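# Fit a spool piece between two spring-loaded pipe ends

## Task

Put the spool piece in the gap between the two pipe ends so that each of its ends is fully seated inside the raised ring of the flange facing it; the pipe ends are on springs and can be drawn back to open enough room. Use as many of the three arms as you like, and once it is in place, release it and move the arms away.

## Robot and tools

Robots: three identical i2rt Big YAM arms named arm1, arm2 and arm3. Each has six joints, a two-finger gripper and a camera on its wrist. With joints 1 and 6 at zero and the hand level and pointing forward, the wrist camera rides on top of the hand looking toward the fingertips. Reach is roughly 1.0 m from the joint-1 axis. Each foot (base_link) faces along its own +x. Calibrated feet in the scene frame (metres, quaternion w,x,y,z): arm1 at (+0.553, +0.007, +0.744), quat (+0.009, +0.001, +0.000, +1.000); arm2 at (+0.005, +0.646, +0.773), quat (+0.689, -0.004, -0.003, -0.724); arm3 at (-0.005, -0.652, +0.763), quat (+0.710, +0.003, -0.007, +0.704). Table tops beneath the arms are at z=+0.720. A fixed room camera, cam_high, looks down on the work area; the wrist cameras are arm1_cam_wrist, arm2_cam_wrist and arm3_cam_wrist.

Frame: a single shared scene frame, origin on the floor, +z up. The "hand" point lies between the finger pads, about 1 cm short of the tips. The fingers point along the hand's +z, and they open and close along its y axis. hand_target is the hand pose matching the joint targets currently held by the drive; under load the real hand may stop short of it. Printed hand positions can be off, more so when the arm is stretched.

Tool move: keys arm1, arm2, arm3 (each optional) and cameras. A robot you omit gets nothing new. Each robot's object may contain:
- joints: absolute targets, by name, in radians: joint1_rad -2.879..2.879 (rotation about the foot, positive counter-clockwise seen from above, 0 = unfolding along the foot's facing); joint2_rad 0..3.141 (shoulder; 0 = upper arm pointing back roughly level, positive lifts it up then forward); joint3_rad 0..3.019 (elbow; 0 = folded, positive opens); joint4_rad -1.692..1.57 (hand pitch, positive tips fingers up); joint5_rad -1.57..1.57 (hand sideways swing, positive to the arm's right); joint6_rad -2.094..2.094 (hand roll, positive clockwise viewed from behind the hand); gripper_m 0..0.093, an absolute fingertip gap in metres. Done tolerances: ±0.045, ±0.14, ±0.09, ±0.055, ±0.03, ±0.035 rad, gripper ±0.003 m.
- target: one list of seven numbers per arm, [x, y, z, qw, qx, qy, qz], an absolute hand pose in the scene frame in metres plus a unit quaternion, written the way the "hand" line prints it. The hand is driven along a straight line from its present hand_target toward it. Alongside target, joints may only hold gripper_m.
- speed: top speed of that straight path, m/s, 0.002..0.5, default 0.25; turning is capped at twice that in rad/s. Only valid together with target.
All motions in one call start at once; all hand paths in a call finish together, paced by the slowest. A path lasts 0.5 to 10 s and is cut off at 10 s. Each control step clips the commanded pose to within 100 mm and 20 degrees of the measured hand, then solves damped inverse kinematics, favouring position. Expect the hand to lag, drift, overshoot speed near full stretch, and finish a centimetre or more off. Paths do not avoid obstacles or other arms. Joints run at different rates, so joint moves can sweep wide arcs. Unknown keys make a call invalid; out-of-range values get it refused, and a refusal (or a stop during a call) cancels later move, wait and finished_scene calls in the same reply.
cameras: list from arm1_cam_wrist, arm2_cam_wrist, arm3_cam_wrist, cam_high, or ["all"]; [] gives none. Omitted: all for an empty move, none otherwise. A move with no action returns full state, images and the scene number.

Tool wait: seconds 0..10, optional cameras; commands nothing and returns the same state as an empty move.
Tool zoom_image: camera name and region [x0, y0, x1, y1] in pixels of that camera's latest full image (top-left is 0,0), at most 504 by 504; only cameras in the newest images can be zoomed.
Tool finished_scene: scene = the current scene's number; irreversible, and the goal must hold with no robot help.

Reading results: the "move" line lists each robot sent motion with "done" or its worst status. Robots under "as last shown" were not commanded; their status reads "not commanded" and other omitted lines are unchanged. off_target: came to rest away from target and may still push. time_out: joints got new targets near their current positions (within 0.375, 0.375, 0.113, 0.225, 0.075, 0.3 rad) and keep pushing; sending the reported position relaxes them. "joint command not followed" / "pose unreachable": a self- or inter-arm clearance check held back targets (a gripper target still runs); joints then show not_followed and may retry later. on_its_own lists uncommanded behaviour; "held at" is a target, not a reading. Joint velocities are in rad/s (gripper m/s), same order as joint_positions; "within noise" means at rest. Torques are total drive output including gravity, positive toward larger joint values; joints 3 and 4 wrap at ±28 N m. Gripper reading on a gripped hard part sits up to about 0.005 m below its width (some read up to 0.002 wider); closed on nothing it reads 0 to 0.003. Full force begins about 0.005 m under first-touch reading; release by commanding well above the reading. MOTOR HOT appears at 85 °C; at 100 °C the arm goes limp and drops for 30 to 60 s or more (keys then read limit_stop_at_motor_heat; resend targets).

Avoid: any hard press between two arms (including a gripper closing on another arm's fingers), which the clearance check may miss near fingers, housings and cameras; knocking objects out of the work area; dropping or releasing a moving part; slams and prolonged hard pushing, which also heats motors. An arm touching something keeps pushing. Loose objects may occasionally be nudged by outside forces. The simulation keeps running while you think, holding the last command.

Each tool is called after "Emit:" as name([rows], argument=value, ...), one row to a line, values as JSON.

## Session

Emit:
move(cameras=["all"])

Scene clock: 0.00 s.
Joint torques (N m): no reading
Heat: arm1: hottest joint3_rad 30 °C; arm2: hottest joint3_rad 31 °C; arm3: hottest joint3_rad 29 °C.
Joint velocities: within noise
arm1.joint_positions: joint1_rad=+0.419 joint2_rad=+0.534 joint3_rad=+1.395 joint4_rad=-1.256 joint5_rad=+0.223 joint6_rad=+0.204 gripper_m=+0.09396
arm1.joint_status: not commanded
arm1.hand: x=+0.3532 y=-0.0359 z=+1.3232 quat_wxyz=(+0.076, +0.828, +0.020, -0.555) (m; scene frame)
arm1.hand_target: x=+0.3567 y=-0.0345 z=+1.3345 quat_wxyz=(+0.080, +0.821, +0.018, -0.565) (m; scene frame)
arm1.hand_status: not commanded
arm2.joint_positions: joint1_rad=+0.351 joint2_rad=+0.452 joint3_rad=+1.418 joint4_rad=-1.270 joint5_rad=+0.094 joint6_rad=+0.375 gripper_m=+0.09396
arm2.joint_status: not commanded
arm2.hand: x=+0.0383 y=+0.4927 z=+1.3724 quat_wxyz=(-0.519, -0.606, -0.527, +0.293) (m; scene frame)
arm2.hand_target: x=+0.0371 y=+0.4967 z=+1.3808 quat_wxyz=(-0.527, -0.601, -0.522, +0.297) (m; scene frame)
arm2.hand_status: not commanded
arm3.joint_positions: joint1_rad=+0.391 joint2_rad=+0.617 joint3_rad=+1.399 joint4_rad=-1.139 joint5_rad=-0.163 joint6_rad=-0.394 gripper_m=+0.09396
arm3.joint_status: not commanded
arm3.hand: x=-0.1279 y=-0.4365 z=+1.3542 quat_wxyz=(-0.363, +0.772, -0.270, -0.446) (m; scene frame)
arm3.hand_target: x=-0.1266 y=-0.4401 z=+1.3645 quat_wxyz=(-0.370, +0.766, -0.267, -0.453) (m; scene frame)
arm3.hand_status: not commanded
pictures: arm1_cam_wrist, arm2_cam_wrist, arm3_cam_wrist, cam_high
camera_calibration:
arm1_cam_wrist: T_world_to_cam=[[-0.122328, 0.986715, -0.106906, 0.221681], [0.842271, 0.0462315, -0.537069, 0.419899], [-0.524992, -0.155742, -0.836737, 1.41197], [0, 0, 0, 1]] pos_world=[0.414722, -0.0182453, 1.43066]
arm2_cam_wrist: T_world_to_cam=[[-0.940803, -0.0907662, -0.326576, 0.531253], [0.113518, 0.823468, -0.555891, 0.358123], [0.319381, -0.560056, -0.764417, 1.43364], [0, 0, 0, 1]] pos_world=[0.00127298, 0.556237, 1.46847]
arm3_cam_wrist: T_world_to_cam=[[0.742047, 0.589259, 0.319594, -0.0806775], [0.656294, -0.541496, -0.525414, 0.564678], [-0.136546, 0.599629, -0.788543, 1.43612], [0, 0, 0, 1]] pos_world=[-0.114632, -0.507829, 1.45492]

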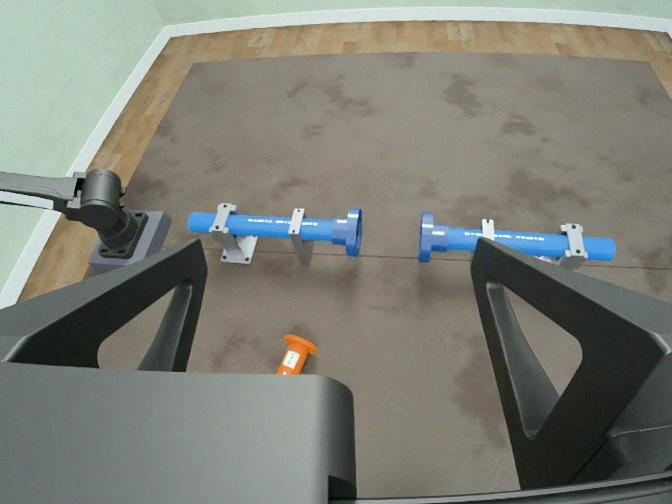

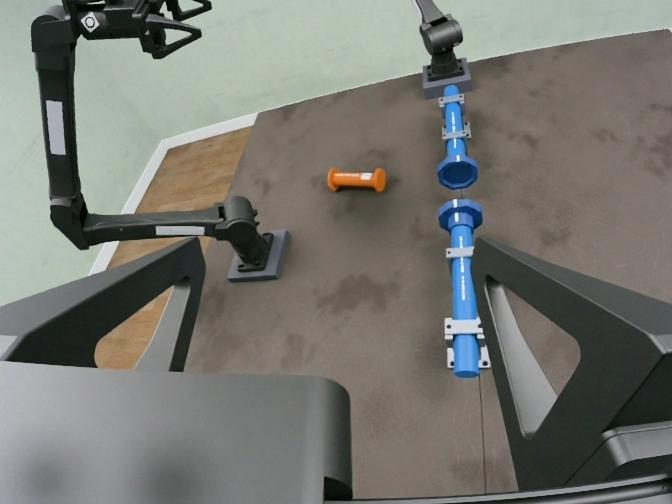

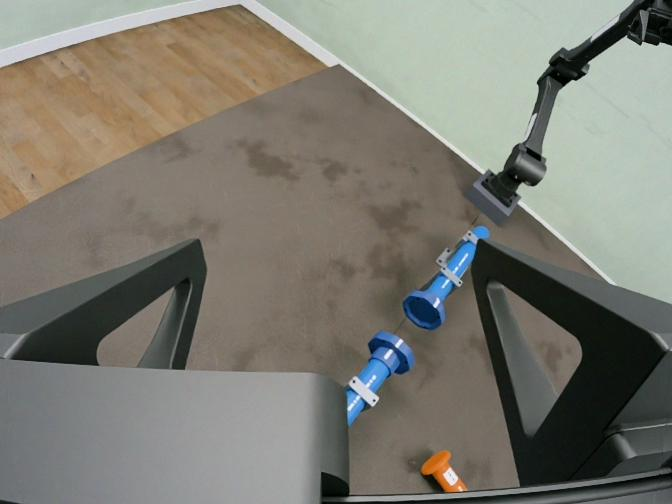

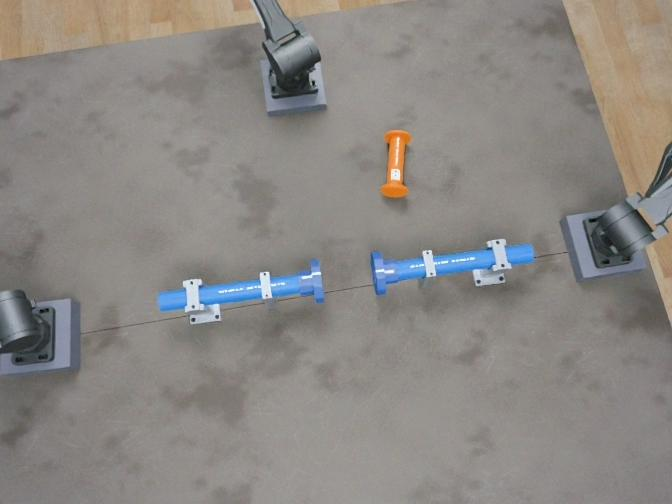

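Emit:
move(arm1={"target": [0.295, -0.21, 0.92, 0, 0.9904, -0.1383, 0], "speed": 0.3}, arm2={"target": [-0.2, 0.18, 1.0, 0.678, 0.678, 0.201, 0.201], "speed": 0.35}, arm3={"target": [-0.022, -0.272, 0.95, 0, 0.6839, -0.7296, 0], "speed": 0.3}, cameras=["all"])

Emit:
zoom_image(camera="cam_high", region=[150, 220, 350, 340])

Emit:
zoom_image(camera="cam_high", region=[350, 130, 550, 310])

Scene clock: 55.20 s.
Joint torques (N m): arm1=[-1.32 -7.06 8.68 1.05 -0.02 0.28] | arm2=[2.37 -9.35 6.68 2.06 0.15 0.07] | arm3=[-2.14 -7.59 11.22 0.7 0.02 0.08]
Heat: arm1: hottest joint3_rad 34 °C; arm2: hottest joint3_rad 35 °C; arm3: hottest joint3_rad 32 °C.
move: arm1 done; arm2 off_target; arm3 off_target
Joint velocities: within noise
arm1.joint_positions: joint1_rad=+0.726 joint2_rad=+1.251 joint3_rad=+1.003 joint4_rad=-1.346 joint5_rad=+0.001 joint6_rad=+0.962 gripper_m=+0.09396
arm1.joint_status: not commanded
arm1.hand: x=+0.3010 y=-0.2078 z=+0.9171 quat_wxyz=(-0.009, +0.992, -0.127, +0.006) (m; scene frame)
arm1.hand_target: x=+0.2950 y=-0.2100 z=+0.9201 quat_wxyz=(+0.000, +0.990, -0.138, +0.000) (m; scene frame)
arm1.hand_status: done (0.007 m and 1.8 deg from the pose sent, 0.443 m and 70.3 deg at the start)
arm2.joint_positions: joint1_rad=-0.709 joint2_rad=+1.596 joint3_rad=+0.802 joint4_rad=+0.771 joint5_rad=-1.324 joint6_rad=+1.533 gripper_m=+0.09396
arm2.joint_status: not commanded
arm2.hand: x=-0.2065 y=+0.1835 z=+1.0106 quat_wxyz=(-0.682, -0.676, -0.204, -0.190) (m; scene frame)
arm2.hand_target: x=-0.1999 y=+0.1803 z=+1.0002 quat_wxyz=(-0.678, -0.678, -0.201, -0.201) (m; scene frame)
arm2.hand_status: off_target (0.013 m and 1.4 deg from the pose sent, 0.541 m and 71.8 deg at the start)
arm3.joint_positions: joint1_rad=+0.066 joint2_rad=+1.366 joint3_rad=+1.112 joint4_rad=-1.346 joint5_rad=-0.009 joint6_rad=+0.094 gripper_m=+0.09395
arm3.joint_status: not commanded
arm3.hand: x=-0.0280 y=-0.2808 z=+0.9417 quat_wxyz=(+0.006, +0.693, -0.721, +0.005) (m; scene frame)
arm3.hand_target: x=-0.0220 y=-0.2723 z=+0.9500 quat_wxyz=(+0.000, +0.684, -0.730, +0.000) (m; scene frame)
arm3.hand_status: off_target (0.014 m and 1.7 deg from the pose sent, 0.449 m and 87.1 deg at the start)
pictures: arm1_cam_wrist, arm2_cam_wrist, arm3_cam_wrist, cam_high
camera_calibration:
arm1_cam_wrist: T_world_to_cam=[[0.252326, 0.967563, 0.0123939, 0.115331], [0.782225, -0.211499, 0.585996, -0.81162], [0.56961, -0.138167, -0.810219, 0.667915], [0, 0, 0, 1]] pos_world=[0.225318, -0.190963, 1.01533]
arm2_cam_wrist: T_world_to_cam=[[-0.012274, -0.00937853, -0.999881, 1.01197], [0.365743, 0.930622, -0.0132186, -0.0765003], [0.930635, -0.365862, -0.00799229, 0.388252], [0, 0, 0, 1]] pos_world=[-0.32092, 0.22273, 1.01394]
arm3_cam_wrist: T_world_to_cam=[[0.999235, -0.0391028, 0.000230758, 0.0168195], [-0.0316318, -0.804822, 0.592672, -0.779469], [-0.0229894, -0.592226, -0.805444, 0.715517], [0, 0, 0, 1]] pos_world=[-0.0250133, -0.202929, 1.03827]

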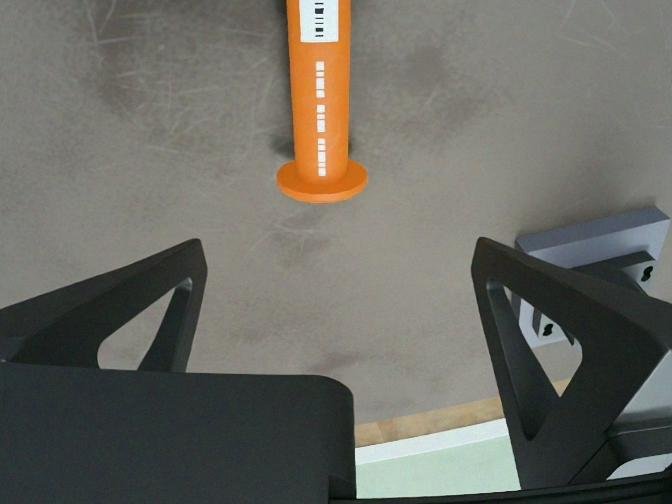

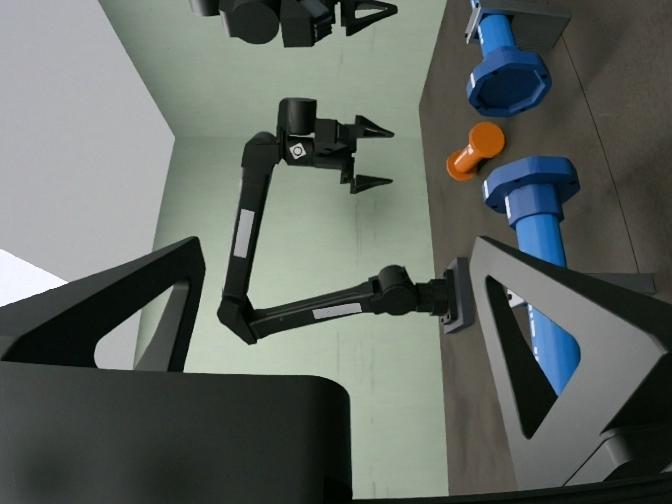

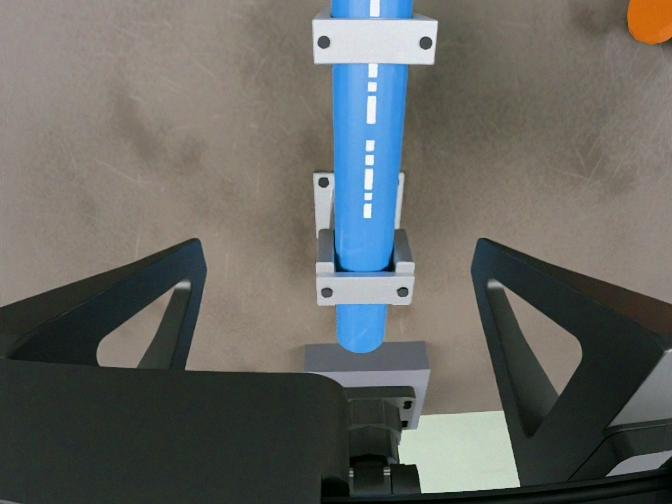

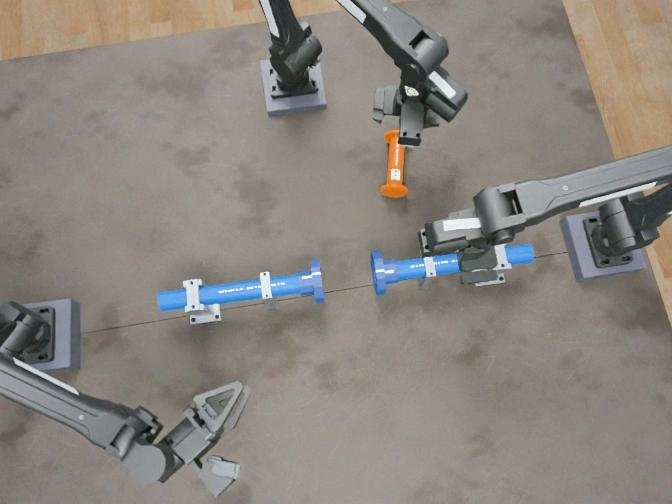

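Scaled by 2.520 from the camera's 672x504 image, which has a finer 960x720 frame.

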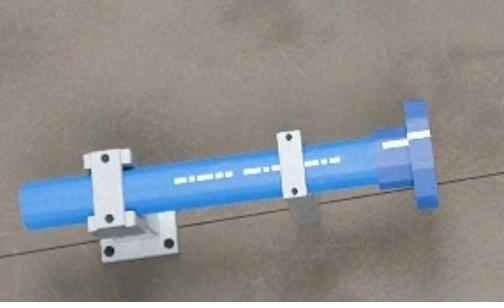

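Scaled by 2.520 from the camera's 672x504 image, which has a finer 960x720 frame.

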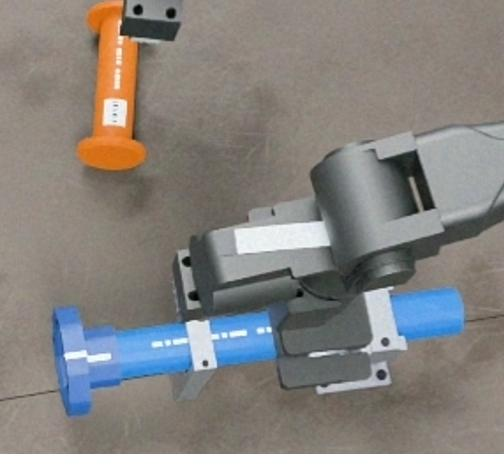

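Emit:
move(arm1={"target": [0.270, -0.2135, 0.845, 0, 0.9914, -0.1305, 0], "speed": 0.25}, arm2={"target": [-0.185, 0.05, 0.857, 0.678, 0.678, 0.201, 0.201], "speed": 0.3}, arm3={"target": [-0.010, -0.260, 0.885, 0, 0.6868, -0.7269, 0], "speed": 0.2}, cameras=["arm1_cam_wrist", "arm2_cam_wrist", "arm3_cam_wrist", "cam_high"])

Scene clock: 93.03 s.
Joint torques (N m): arm1=[-1.32 -7.71 7.75 1.05 -0.01 -0.07] | arm2=[1.9 -13.92 8.34 2.14 0.14 0.06] | arm3=[-2.2 -7.36 8.44 1.2 -0.02 -0.11]
Heat: arm1: hottest joint3_rad 37 °C; arm2: hottest joint3_rad 36 °C; arm3: hottest joint3_rad 35 °C.
move: arm1 done; arm2 off_target; arm3 done
Joint velocities: within noise
arm1.joint_positions: joint1_rad=+0.689 joint2_rad=+1.375 joint3_rad=+0.918 joint4_rad=-1.126 joint5_rad=+0.001 joint6_rad=+0.940 gripper_m=+0.09396
arm1.joint_status: not commanded
arm1.hand: x=+0.2750 y=-0.2125 z=+0.8460 quat_wxyz=(-0.004, +0.991, -0.134, +0.002) (m; scene frame)
arm1.hand_target: x=+0.2701 y=-0.2134 z=+0.8450 quat_wxyz=(+0.000, +0.991, -0.130, +0.000) (m; scene frame)
arm1.hand_status: done (0.005 m and 0.7 deg from the pose sent, 0.079 m and 1.3 deg at the start)
arm2.joint_positions: joint1_rad=-0.518 joint2_rad=+2.104 joint3_rad=+1.012 joint4_rad=+1.042 joint5_rad=-1.139 joint6_rad=+1.550 gripper_m=+0.09396
arm2.joint_status: not commanded
arm2.hand: x=-0.1836 y=+0.0615 z=+0.8553 quat_wxyz=(-0.672, -0.684, -0.195, -0.204) (m; scene frame)
arm2.hand_target: x=-0.1847 y=+0.0504 z=+0.8572 quat_wxyz=(-0.678, -0.678, -0.201, -0.201) (m; scene frame)
arm2.hand_status: off_target (0.012 m and 1.2 deg from the pose sent, 0.205 m and 1.5 deg at the start)
arm3.joint_positions: joint1_rad=+0.037 joint2_rad=+1.441 joint3_rad=+1.050 joint4_rad=-1.183 joint5_rad=-0.009 joint6_rad=+0.077 gripper_m=+0.09395
arm3.joint_status: not commanded
arm3.hand: x=-0.0173 y=-0.2614 z=+0.8917 quat_wxyz=(-0.002, +0.689, -0.725, -0.004) (m; scene frame)
arm3.hand_target: x=-0.0102 y=-0.2603 z=+0.8851 quat_wxyz=(+0.000, +0.687, -0.727, +0.000) (m; scene frame)
arm3.hand_status: done (0.010 m and 0.7 deg from the pose sent, 0.063 m and 1.4 deg at the start)
pictures: arm1_cam_wrist, arm2_cam_wrist, arm3_cam_wrist, cam_high
camera_calibration:
arm1_cam_wrist: T_world_to_cam=[[0.267087, 0.963668, 0.00289358, 0.130415], [0.783907, -0.21901, 0.580969, -0.748488], [0.560495, -0.152901, -0.813921, 0.62693], [0, 0, 0, 1]] pos_world=[0.200522, -0.193745, 0.944742]
arm2_cam_wrist: T_world_to_cam=[[0.0124954, 0.0246086, -0.999619, 0.85807], [0.359814, 0.93262, 0.027457, -0.00941643], [0.93294, -0.36002, 0.00279892, 0.311945], [0, 0, 0, 1]] pos_world=[-0.29836, 0.0999725, 0.857128]
arm3_cam_wrist: T_world_to_cam=[[0.998713, -0.0506747, -0.00224861, 0.00609547], [-0.040243, -0.818549, 0.573025, -0.720078], [-0.0308785, -0.572197, -0.819535, 0.704603], [0, 0, 0, 1]] pos_world=[-0.0133087, -0.185939, 0.990083]

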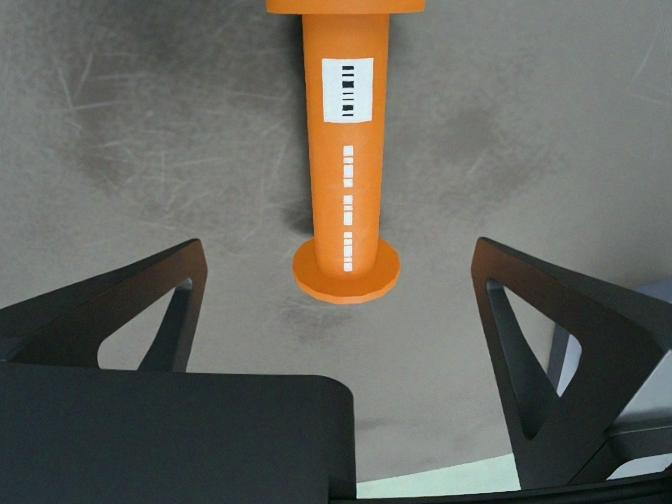

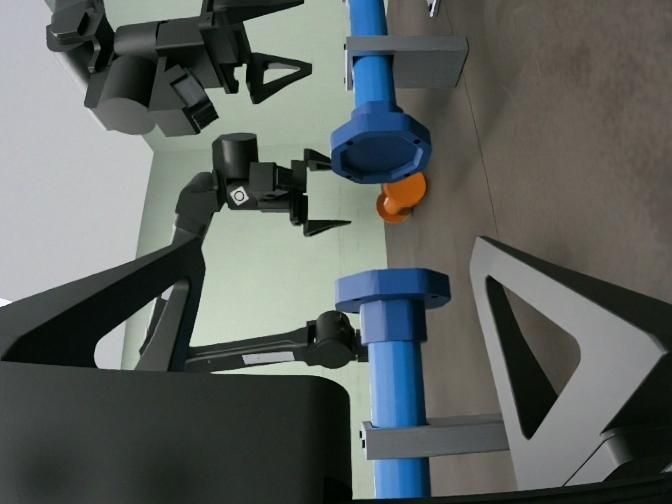

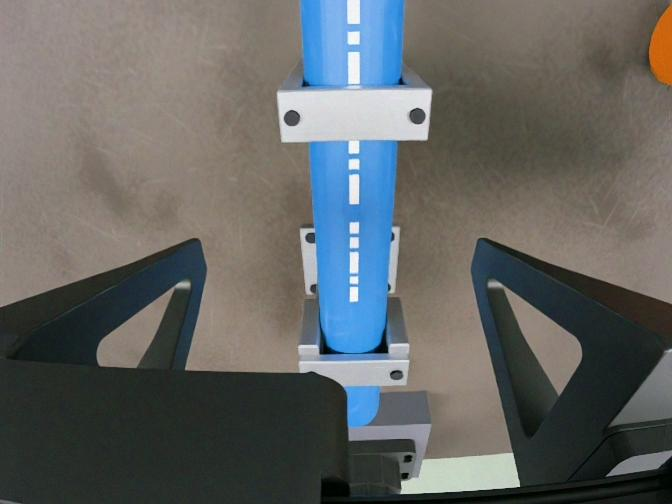

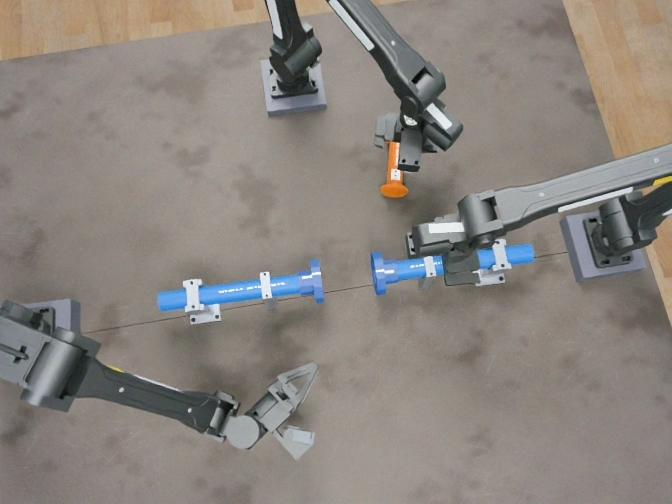

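Emit:
move(cameras=["all"])

Scene clock: 110.97 s.
Joint torques (N m): arm1=[-1.32 -7.71 7.75 1.03 0 -0.07] | arm2=[1.9 -13.98 8.32 2.13 0.14 0.07] | arm3=[-1.9 -7.77 8.58 1.06 0 -0.08]
Heat: arm1: hottest joint3_rad 37 °C; arm2: hottest joint3_rad 36 °C; arm3: hottest joint3_rad 35 °C.
Joint velocities: within noise
arm1.joint_positions: joint1_rad=+0.689 joint2_rad=+1.375 joint3_rad=+0.918 joint4_rad=-1.125 joint5_rad=+0.001 joint6_rad=+0.940 gripper_m=+0.09396
arm1.joint_status: not commanded
arm1.hand: x=+0.2749 y=-0.2125 z=+0.8460 quat_wxyz=(-0.004, +0.991, -0.134, +0.002) (m; scene frame)
arm1.hand_target: x=+0.2700 y=-0.2135 z=+0.8450 quat_wxyz=(+0.000, +0.991, -0.131, +0.000) (m; scene frame)
arm1.hand_status: done (0.005 m and 0.7 deg from the pose sent, 0.079 m and 1.3 deg at the start)
arm2.joint_positions: joint1_rad=-0.518 joint2_rad=+2.104 joint3_rad=+1.012 joint4_rad=+1.042 joint5_rad=-1.139 joint6_rad=+1.550 gripper_m=+0.09396
arm2.joint_status: not commanded
arm2.hand: x=-0.1836 y=+0.0615 z=+0.8554 quat_wxyz=(-0.672, -0.684, -0.195, -0.204) (m; scene frame)
arm2.hand_target: x=-0.1847 y=+0.0504 z=+0.8572 quat_wxyz=(-0.678, -0.678, -0.201, -0.201) (m; scene frame)
arm2.hand_status: off_target (0.012 m and 1.3 deg from the pose sent, 0.205 m and 1.5 deg at the start)
arm3.joint_positions: joint1_rad=+0.037 joint2_rad=+1.441 joint3_rad=+1.050 joint4_rad=-1.183 joint5_rad=-0.009 joint6_rad=+0.077 gripper_m=+0.09395
arm3.joint_status: not commanded
arm3.hand: x=-0.0173 y=-0.2613 z=+0.8917 quat_wxyz=(-0.002, +0.689, -0.724, -0.004) (m; scene frame)
arm3.hand_target: x=-0.0102 y=-0.2602 z=+0.8851 quat_wxyz=(+0.000, +0.687, -0.727, +0.000) (m; scene frame)
arm3.hand_status: done (0.010 m and 0.7 deg from the pose sent, 0.063 m and 1.4 deg at the start)
pictures: arm1_cam_wrist, arm2_cam_wrist, arm3_cam_wrist, cam_high
camera_calibration:
arm1_cam_wrist: T_world_to_cam=[[0.267049, 0.96368, 0.00252782, 0.130893], [0.784144, -0.218821, 0.58072, -0.748208], [0.560181, -0.153099, -0.814099, 0.627164], [0, 0, 0, 1]] pos_world=[0.200422, -0.193844, 0.944742]
arm2_cam_wrist: T_world_to_cam=[[0.0129412, 0.0246522, -0.999612, 0.858193], [0.359802, 0.932619, 0.0276581, -0.00959182], [0.932939, -0.36002, 0.00319933, 0.311602], [0, 0, 0, 1]] pos_world=[-0.298361, 0.0999724, 0.857129]
arm3_cam_wrist: T_world_to_cam=[[0.998731, -0.0503146, -0.00227524, 0.0061942], [-0.0399457, -0.818808, 0.572676, -0.719695], [-0.0306769, -0.571858, -0.819779, 0.704967], [0, 0, 0, 1]] pos_world=[-0.0133088, -0.185839, 0.990083]

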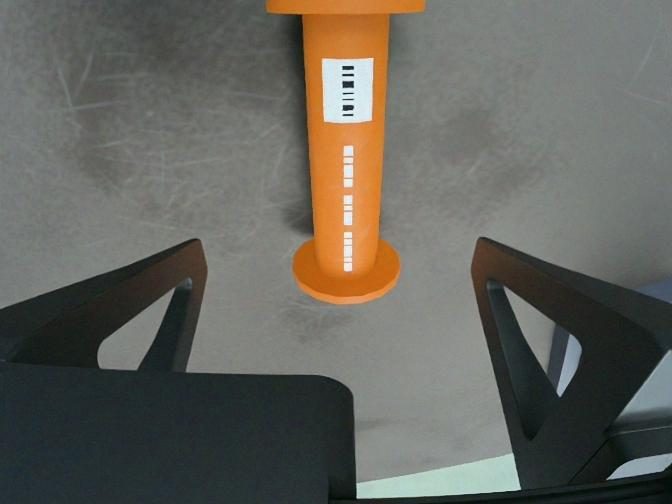

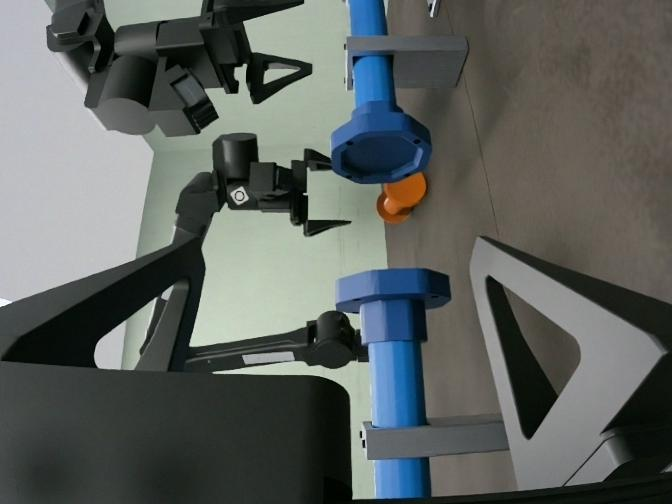

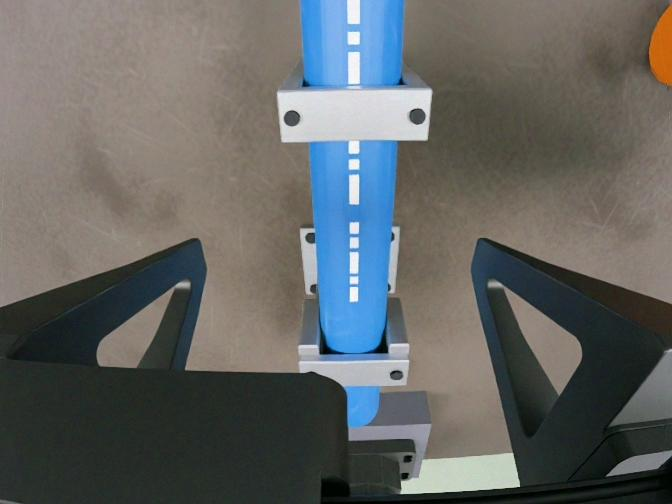

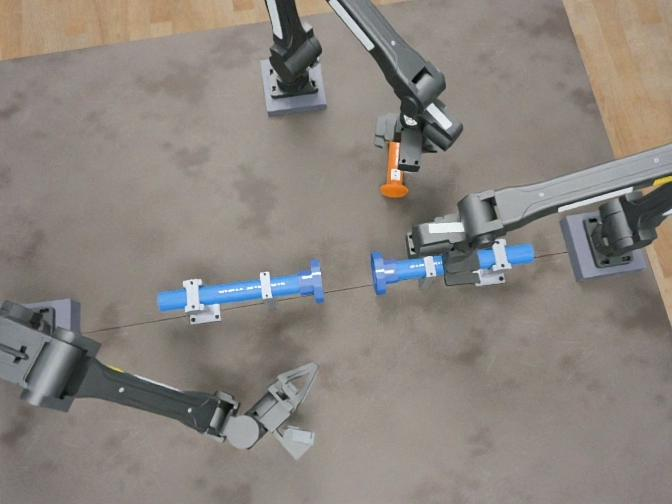

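Emit:
move(arm1={"target": [0.2757, -0.2114, 0.753, 0, 0.9914, -0.1305, 0], "speed": 0.06}, arm3={"target": [-0.012, -0.266, 0.814, 0, 0.6868, -0.7269, 0], "speed": 0.06}, cameras=["arm1_cam_wrist", "arm3_cam_wrist", "arm2_cam_wrist"])

Scene clock: 139.63 s.
Joint torques (N m): arm1=[-0.91 -8.12 6.27 1.07 -0.01 0] | arm2=[1.9 -14.04 8.35 2.13 0.15 0.07] | arm3=[-1.79 -7.77 7.49 1.25 0 -0.02]
Heat: arm1: hottest joint3_rad 36 °C; arm2: hottest joint3_rad 36 °C; arm3: hottest joint3_rad 36 °C.
move: arm1 done; arm3 done
Joint velocities: within noise
arm1.joint_positions: joint1_rad=+0.689 joint2_rad=+1.516 joint3_rad=+0.780 joint4_rad=-0.843 joint5_rad=+0.001 joint6_rad=+0.940 gripper_m=+0.09396
arm1.joint_status: not commanded
arm1.hand: x=+0.2783 y=-0.2097 z=+0.7555 quat_wxyz=(-0.003, +0.991, -0.134, +0.001) (m; scene frame)
arm1.hand_target: x=+0.2758 y=-0.2113 z=+0.7531 quat_wxyz=(+0.000, +0.991, -0.131, +0.000) (m; scene frame)
arm1.hand_status: done (0.004 m and 0.6 deg from the pose sent, 0.093 m and 0.7 deg at the start)
arm2: as last shown
arm3.joint_positions: joint1_rad=+0.037 joint2_rad=+1.520 joint3_rad=+0.929 joint4_rad=-0.980 joint5_rad=-0.009 joint6_rad=+0.077 gripper_m=+0.09395
arm3.joint_status: not commanded
arm3.hand: x=-0.0167 y=-0.2653 z=+0.8217 quat_wxyz=(-0.003, +0.689, -0.724, -0.006) (m; scene frame)
arm3.hand_target: x=-0.0122 y=-0.2663 z=+0.8141 quat_wxyz=(+0.000, +0.687, -0.727, +0.000) (m; scene frame)
arm3.hand_status: done (0.009 m and 0.9 deg from the pose sent, 0.078 m and 0.7 deg at the start)
pictures: arm1_cam_wrist, arm2_cam_wrist, arm3_cam_wrist
camera_calibration:
arm1_cam_wrist: T_world_to_cam=[[0.267106, 0.963667, -0.000260583, 0.12951], [0.785648, -0.217607, 0.579141, -0.696664], [0.558042, -0.154897, -0.815228, 0.553029], [0, 0, 0, 1]] pos_world=[0.204127, -0.190741, 0.854345]
arm2_cam_wrist: T_world_to_cam=[[0.0129412, 0.0246522, -0.999612, 0.858193], [0.359802, 0.932619, 0.0276581, -0.00959182], [0.932939, -0.36002, 0.00319933, 0.311602], [0, 0, 0, 1]] pos_world=[-0.298361, 0.0999724, 0.857129]
arm3_cam_wrist: T_world_to_cam=[[0.998732, -0.0502804, -0.00256916, 0.00549699], [-0.0398426, -0.820539, 0.5702, -0.681327], [-0.030778, -0.569375, -0.821502, 0.647445], [0, 0, 0, 1]] pos_world=[-0.0127088, -0.19014, 0.920384]

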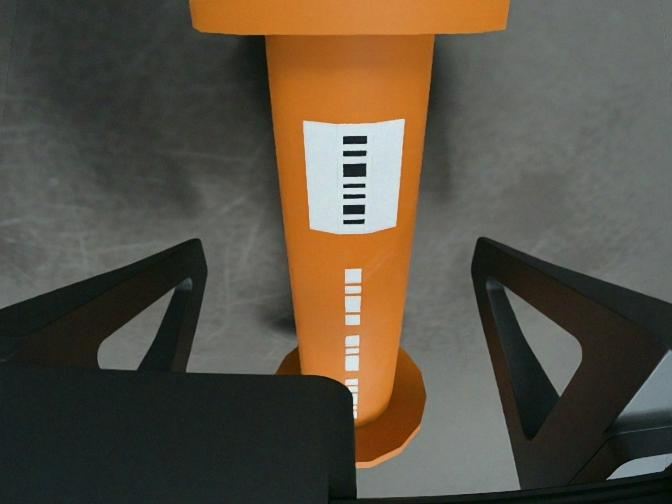

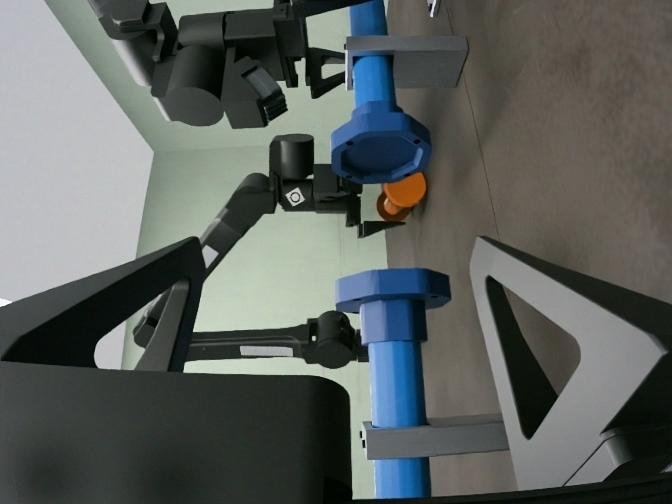

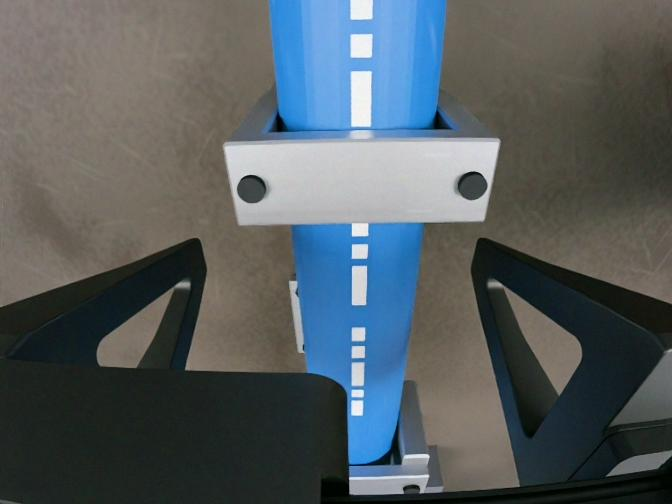

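Emit:
move(arm1={"joints": {"gripper_m": 0.028}}, arm3={"joints": {"gripper_m": 0.026}}, cameras=["arm1_cam_wrist", "arm3_cam_wrist"])

Emit:
move(arm1={"target": [0.2757, -0.2114, 0.98, 0, 0.9914, -0.1305, 0], "speed": 0.12}, cameras=["arm1_cam_wrist", "cam_high"])

Scene clock: 147.53 s.
Joint torques (N m): arm1=[-0.91 -8.06 6.32 1.03 0.02 0] | arm2=[1.85 -13.98 8.34 2.13 0.14 0.07] | arm3=[-0.85 -7.71 7.42 1.14 -0.26 -0.07]
Heat: arm1: hottest joint3_rad 36 °C; arm2: hottest joint3_rad 36 °C; arm3: hottest joint3_rad 35 °C.
move: arm1 off_target; arm3 off_target
Joint velocities: within noise
arm1.joint_positions: joint1_rad=+0.689 joint2_rad=+1.516 joint3_rad=+0.780 joint4_rad=-0.842 joint5_rad=+0.000 joint6_rad=+0.940 gripper_m=+0.03577
arm1.joint_status: gripper_m off_target (ended at +0.03580, target +0.02800)
arm1.hand: x=+0.2784 y=-0.2098 z=+0.7554 quat_wxyz=(-0.002, +0.991, -0.134, +0.001) (m; scene frame)
arm1.hand_target: x=+0.2757 y=-0.2115 z=+0.7531 quat_wxyz=(+0.000, +0.991, -0.131, +0.000) (m; scene frame)
arm1.hand_status: not commanded
arm2: as last shown
arm3.joint_positions: joint1_rad=+0.031 joint2_rad=+1.521 joint3_rad=+0.928 joint4_rad=-0.979 joint5_rad=+0.000 joint6_rad=+0.073 gripper_m=+0.03791
arm3.joint_status: gripper_m off_target (ended at +0.03793, target +0.02600)
arm3.hand: x=-0.0128 y=-0.2652 z=+0.8215 quat_wxyz=(-0.007, +0.688, -0.725, -0.003) (m; scene frame)
arm3.hand_target: x=-0.0120 y=-0.2661 z=+0.8142 quat_wxyz=(+0.000, +0.687, -0.727, +0.000) (m; scene frame)
arm3.hand_status: not commanded
pictures: arm1_cam_wrist, arm3_cam_wrist
camera_calibration:
arm1_cam_wrist: T_world_to_cam=[[0.267085, 0.963672, -0.00124634, 0.130329], [0.785433, -0.216935, 0.579684, -0.696918], [0.558355, -0.155804, -0.81484, 0.552244], [0, 0, 0, 1]] pos_world=[0.204226, -0.190739, 0.854145]
arm3_cam_wrist: T_world_to_cam=[[0.998588, -0.0527119, 0.00652468, -0.00652423], [-0.047038, -0.820599, 0.569565, -0.680501], [-0.0246687, -0.569068, -0.82192, 0.64794], [0, 0, 0, 1]] pos_world=[-0.00951052, -0.190041, 0.920187]

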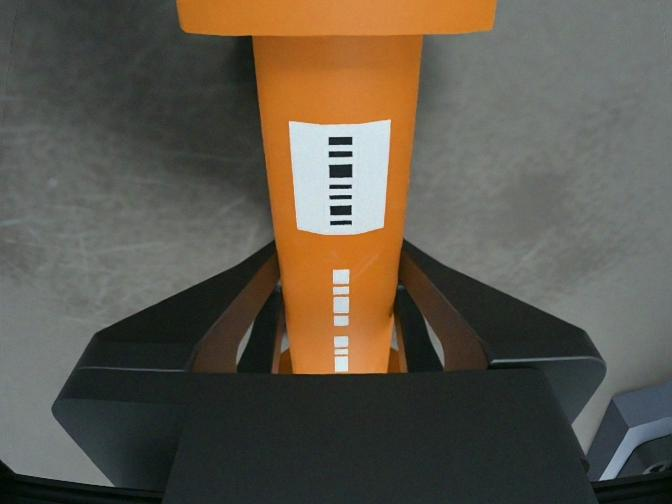

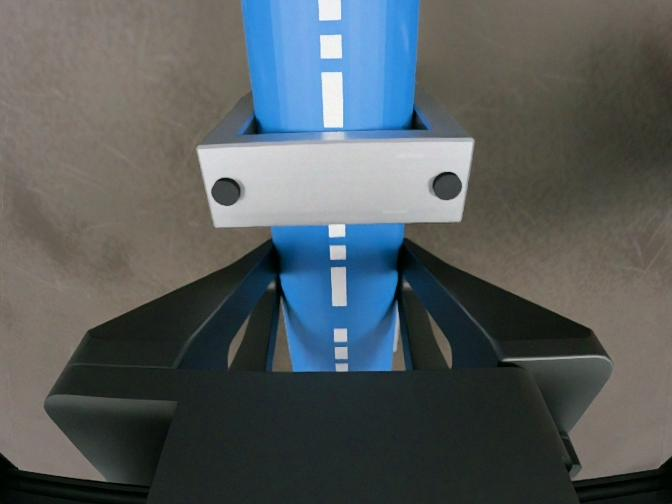

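Scene clock: 150.20 s.
Joint torques (N m): arm1=[-0.91 -8.7 12.82 -0.12 0.04 -0.01] | arm2=[1.9 -13.98 8.32 2.11 0.15 0.07] | arm3=[-1.49 -7.82 7.46 1.32 -0.29 0]
Heat: arm1: hottest joint3_rad 37 °C; arm2: hottest joint3_rad 36 °C; arm3: hottest joint3_rad 35 °C.
move: arm1 off_target
Joint velocities: within noise
arm1.joint_positions: joint1_rad=+0.689 joint2_rad=+1.280 joint3_rad=+1.120 joint4_rad=-1.477 joint5_rad=+0.000 joint6_rad=+0.940 gripper_m=+0.03577
arm1.joint_status: not commanded
arm1.hand: x=+0.2875 y=-0.2029 z=+0.9519 quat_wxyz=(-0.023, +0.990, -0.134, +0.022) (m; scene frame)
arm1.hand_target: x=+0.2768 y=-0.2106 z=+0.9797 quat_wxyz=(+0.000, +0.991, -0.131, +0.000) (m; scene frame)
arm1.hand_status: off_target (0.032 m and 3.7 deg from the pose sent, 0.225 m and 0.6 deg at the start)
arm2, arm3: as last shown
pictures: arm1_cam_wrist, cam_high
camera_calibration:
arm1_cam_wrist: T_world_to_cam=[[0.266118, 0.962849, 0.0458606, 0.0768035], [0.758272, -0.238476, 0.606756, -0.838817], [0.595151, -0.126694, -0.793564, 0.683458], [0, 0, 0, 1]] pos_world=[0.208852, -0.187398, 1.0478]

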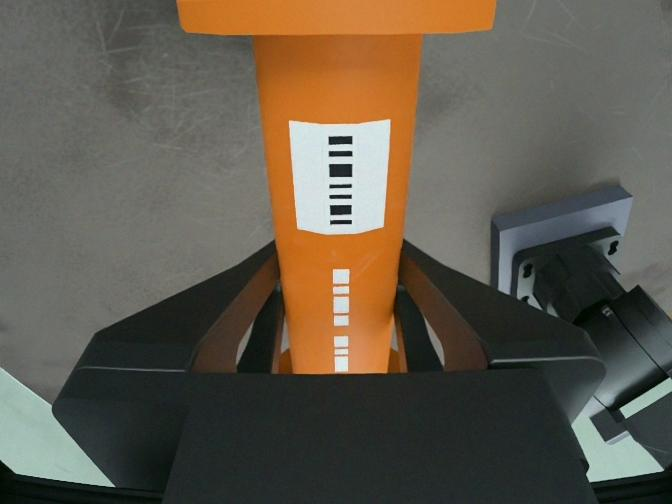

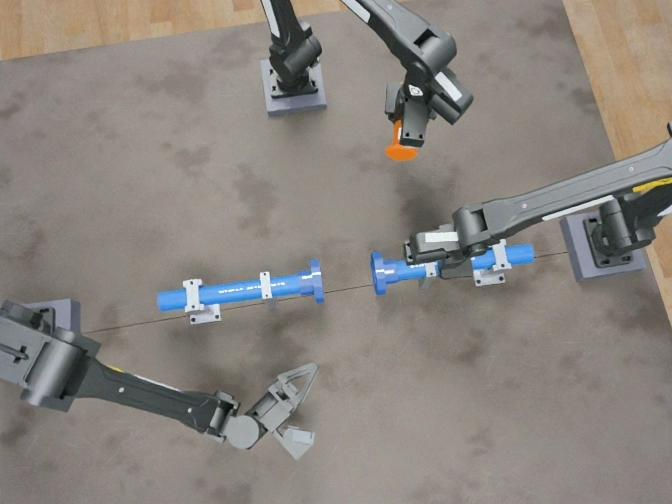

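Emit:
move(arm1={"target": [0.004, -0.037, 0.935, 0, 0.6868, -0.7269, 0], "speed": 0.2}, cameras=["all"])

Scene clock: 173.93 s.
Joint torques (N m): arm1=[-0.85 -15.15 12.78 -0.21 0.08 0.29] | arm2=[1.9 -13.98 8.34 2.13 0.15 0.06] | arm3=[-1.03 -7.12 7.24 0.85 -0.31 -0.03]
Heat: arm1: hottest joint3_rad 40 °C; arm2: hottest joint3_rad 36 °C; arm3: hottest joint3_rad 35 °C.
move: arm1 off_target
Joint velocities: within noise
arm1.joint_positions: joint1_rad=+0.102 joint2_rad=+1.797 joint3_rad=+1.601 joint4_rad=-1.429 joint5_rad=+0.000 joint6_rad=+1.693 gripper_m=+0.03578
arm1.joint_status: not commanded
arm1.hand: x=+0.0211 y=-0.0368 z=+0.9102 quat_wxyz=(-0.020, +0.693, -0.720, +0.017) (m; scene frame)
arm1.hand_target: x=+0.0054 y=-0.0369 z=+0.9353 quat_wxyz=(+0.001, +0.687, -0.727, +0.000) (m; scene frame)
arm1.hand_status: off_target (0.030 m and 3.2 deg from the pose sent, 0.329 m and 77.9 deg at the start)
arm2, arm3: as last shown
pictures: arm1_cam_wrist, arm2_cam_wrist, arm3_cam_wrist, cam_high
camera_calibration:
arm1_cam_wrist: T_world_to_cam=[[0.998198, -0.039348, 0.0452955, -0.0621674], [-0.0582141, -0.817939, 0.572352, -0.544678], [0.0145281, -0.573958, -0.818756, 0.848785], [0, 0, 0, 1]] pos_world=[0.0180162, 0.0392072, 1.00951]
arm2_cam_wrist: T_world_to_cam=[[0.0129412, 0.0246522, -0.999612, 0.858193], [0.359802, 0.932619, 0.0276581, -0.00959182], [0.932939, -0.36002, 0.00319933, 0.311602], [0, 0, 0, 1]] pos_world=[-0.298361, 0.0999724, 0.857129]
arm3_cam_wrist: T_world_to_cam=[[0.998588, -0.0527119, 0.00652468, -0.00652423], [-0.047038, -0.820599, 0.569565, -0.680501], [-0.0246687, -0.569068, -0.82192, 0.64794], [0, 0, 0, 1]] pos_world=[-0.00951052, -0.190041, 0.920187]

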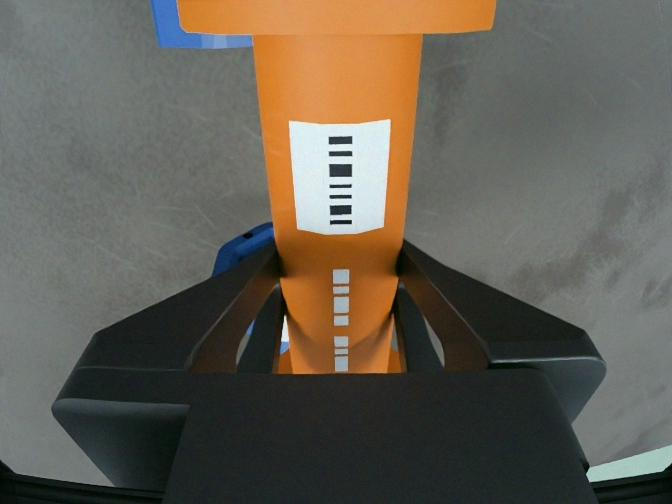

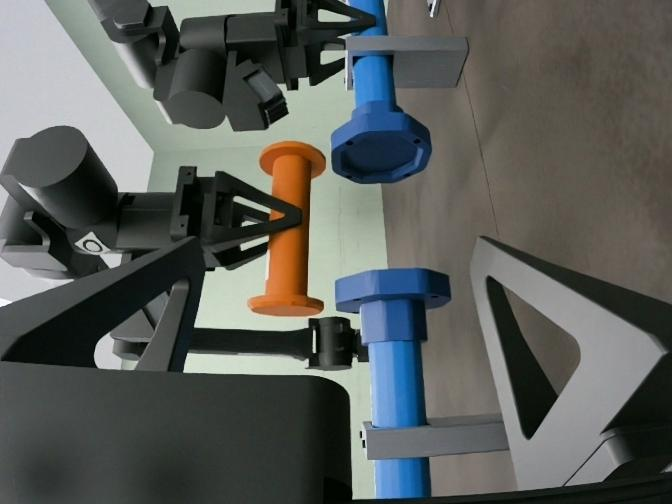

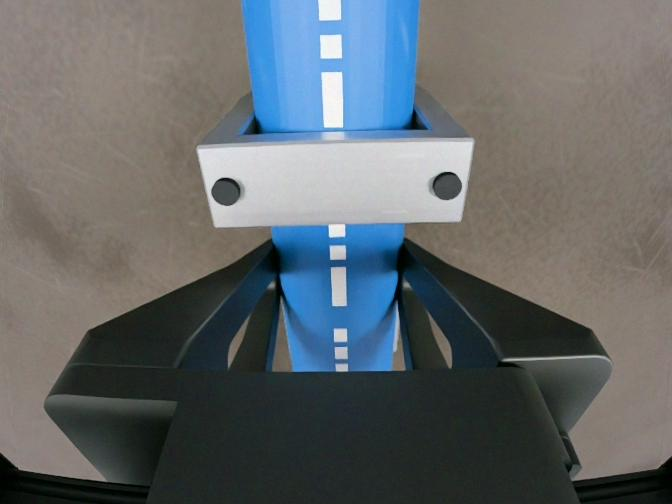

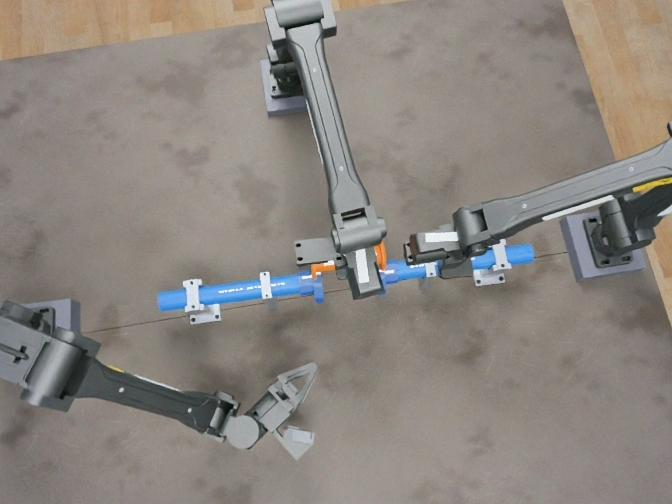

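Emit:
zoom_image(camera="arm2_cam_wrist", region=[220, 90, 470, 340])

Emit:
zoom_image(camera="cam_high", region=[280, 220, 430, 330])

Scaled by 2.016 from the camera's 672x504 image, which has a finer 960x720 frame.

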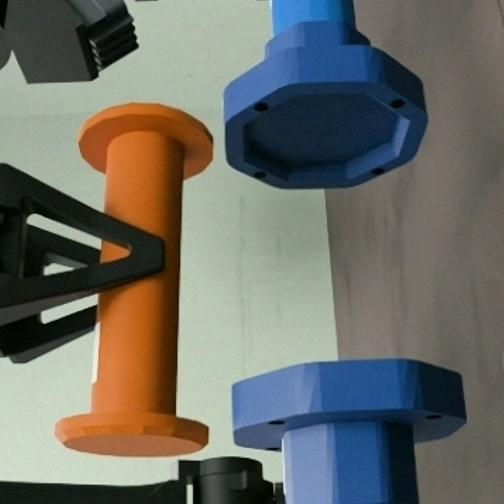

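Scaled by 3.360 from the camera's 672x504 image, which has a finer 960x720 frame.

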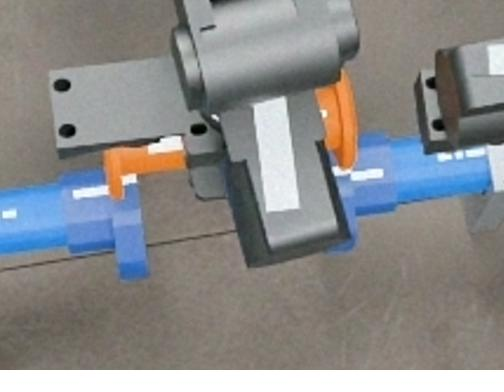

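Emit:
move(arm1={"target": [-0.012, -0.037, 0.922, 0.0155, 0.6868, -0.7269, 0.0164], "speed": 0.1}, cameras=["arm2_cam_wrist", "cam_high"])

Emit:
zoom_image(camera="arm2_cam_wrist", region=[220, 90, 470, 340])

Emit:
zoom_image(camera="cam_high", region=[280, 220, 430, 330])

Scene clock: 218.17 s.
Joint torques (N m): arm1=[-1.32 -15.09 12.45 0.54 -0.06 0.11] | arm2=[1.9 -13.98 8.34 2.11 0.15 0.07] | arm3=[-1.38 -7 7.28 1.13 -0.24 -0.03]
Heat: arm1: hottest joint3_rad 42 °C; arm2: hottest joint3_rad 37 °C; arm3: hottest joint3_rad 34 °C.
move: arm1 off_target
Joint velocities: within noise
arm1.joint_positions: joint1_rad=+0.092 joint2_rad=+1.836 joint3_rad=+1.635 joint4_rad=-1.429 joint5_rad=-0.041 joint6_rad=+1.693 gripper_m=+0.03578
arm1.joint_status: not commanded
arm1.hand: x=+0.0089 y=-0.0390 z=+0.9029 quat_wxyz=(-0.009, +0.688, -0.724, +0.034) (m; scene frame)
arm1.hand_target: x=-0.0106 y=-0.0368 z=+0.9223 quat_wxyz=(+0.016, +0.687, -0.727, +0.016) (m; scene frame)
arm1.hand_status: off_target (0.028 m and 3.4 deg from the pose sent, 0.035 m and 4.2 deg at the start)
arm2, arm3: as last shown
arm3.hand: x=-0.0128 y=-0.2652 z=+0.8215 quat_wxyz=(-0.007, +0.689, -0.725, -0.003) (m; scene frame)
pictures: arm2_cam_wrist, cam_high
camera_calibration:
arm2_cam_wrist: T_world_to_cam=[[0.0129412, 0.0246522, -0.999612, 0.858193], [0.359802, 0.932619, 0.0276581, -0.00959182], [0.932939, -0.36002, 0.00319933, 0.311602], [0, 0, 0, 1]] pos_world=[-0.298361, 0.0999724, 0.857129]

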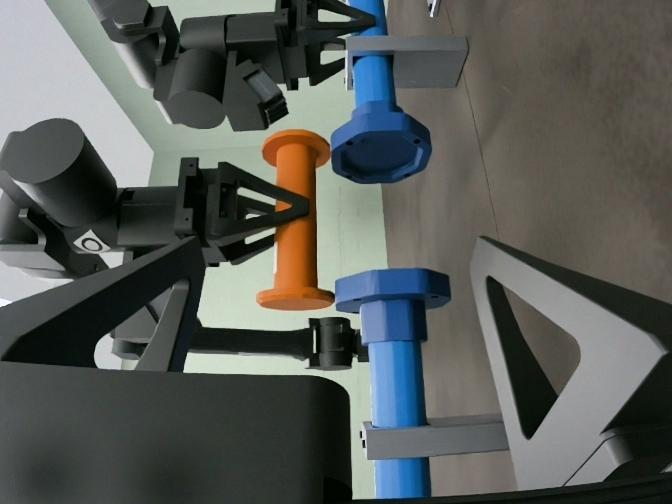

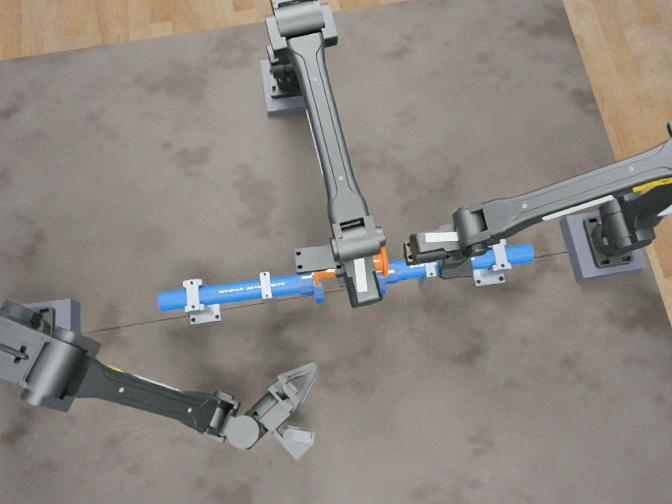

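Scaled by 2.016 from the camera's 672x504 image, which has a finer 960x720 frame.

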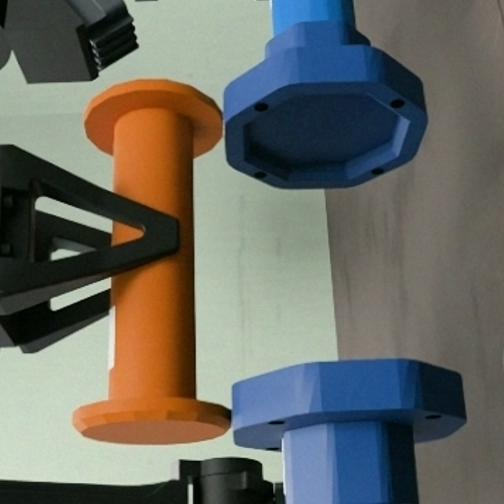

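Scaled by 3.360 from the camera's 672x504 image, which has a finer 960x720 frame.

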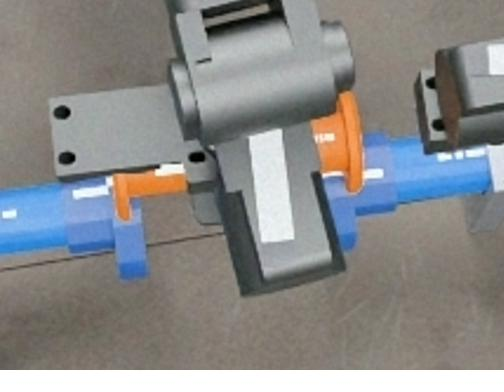

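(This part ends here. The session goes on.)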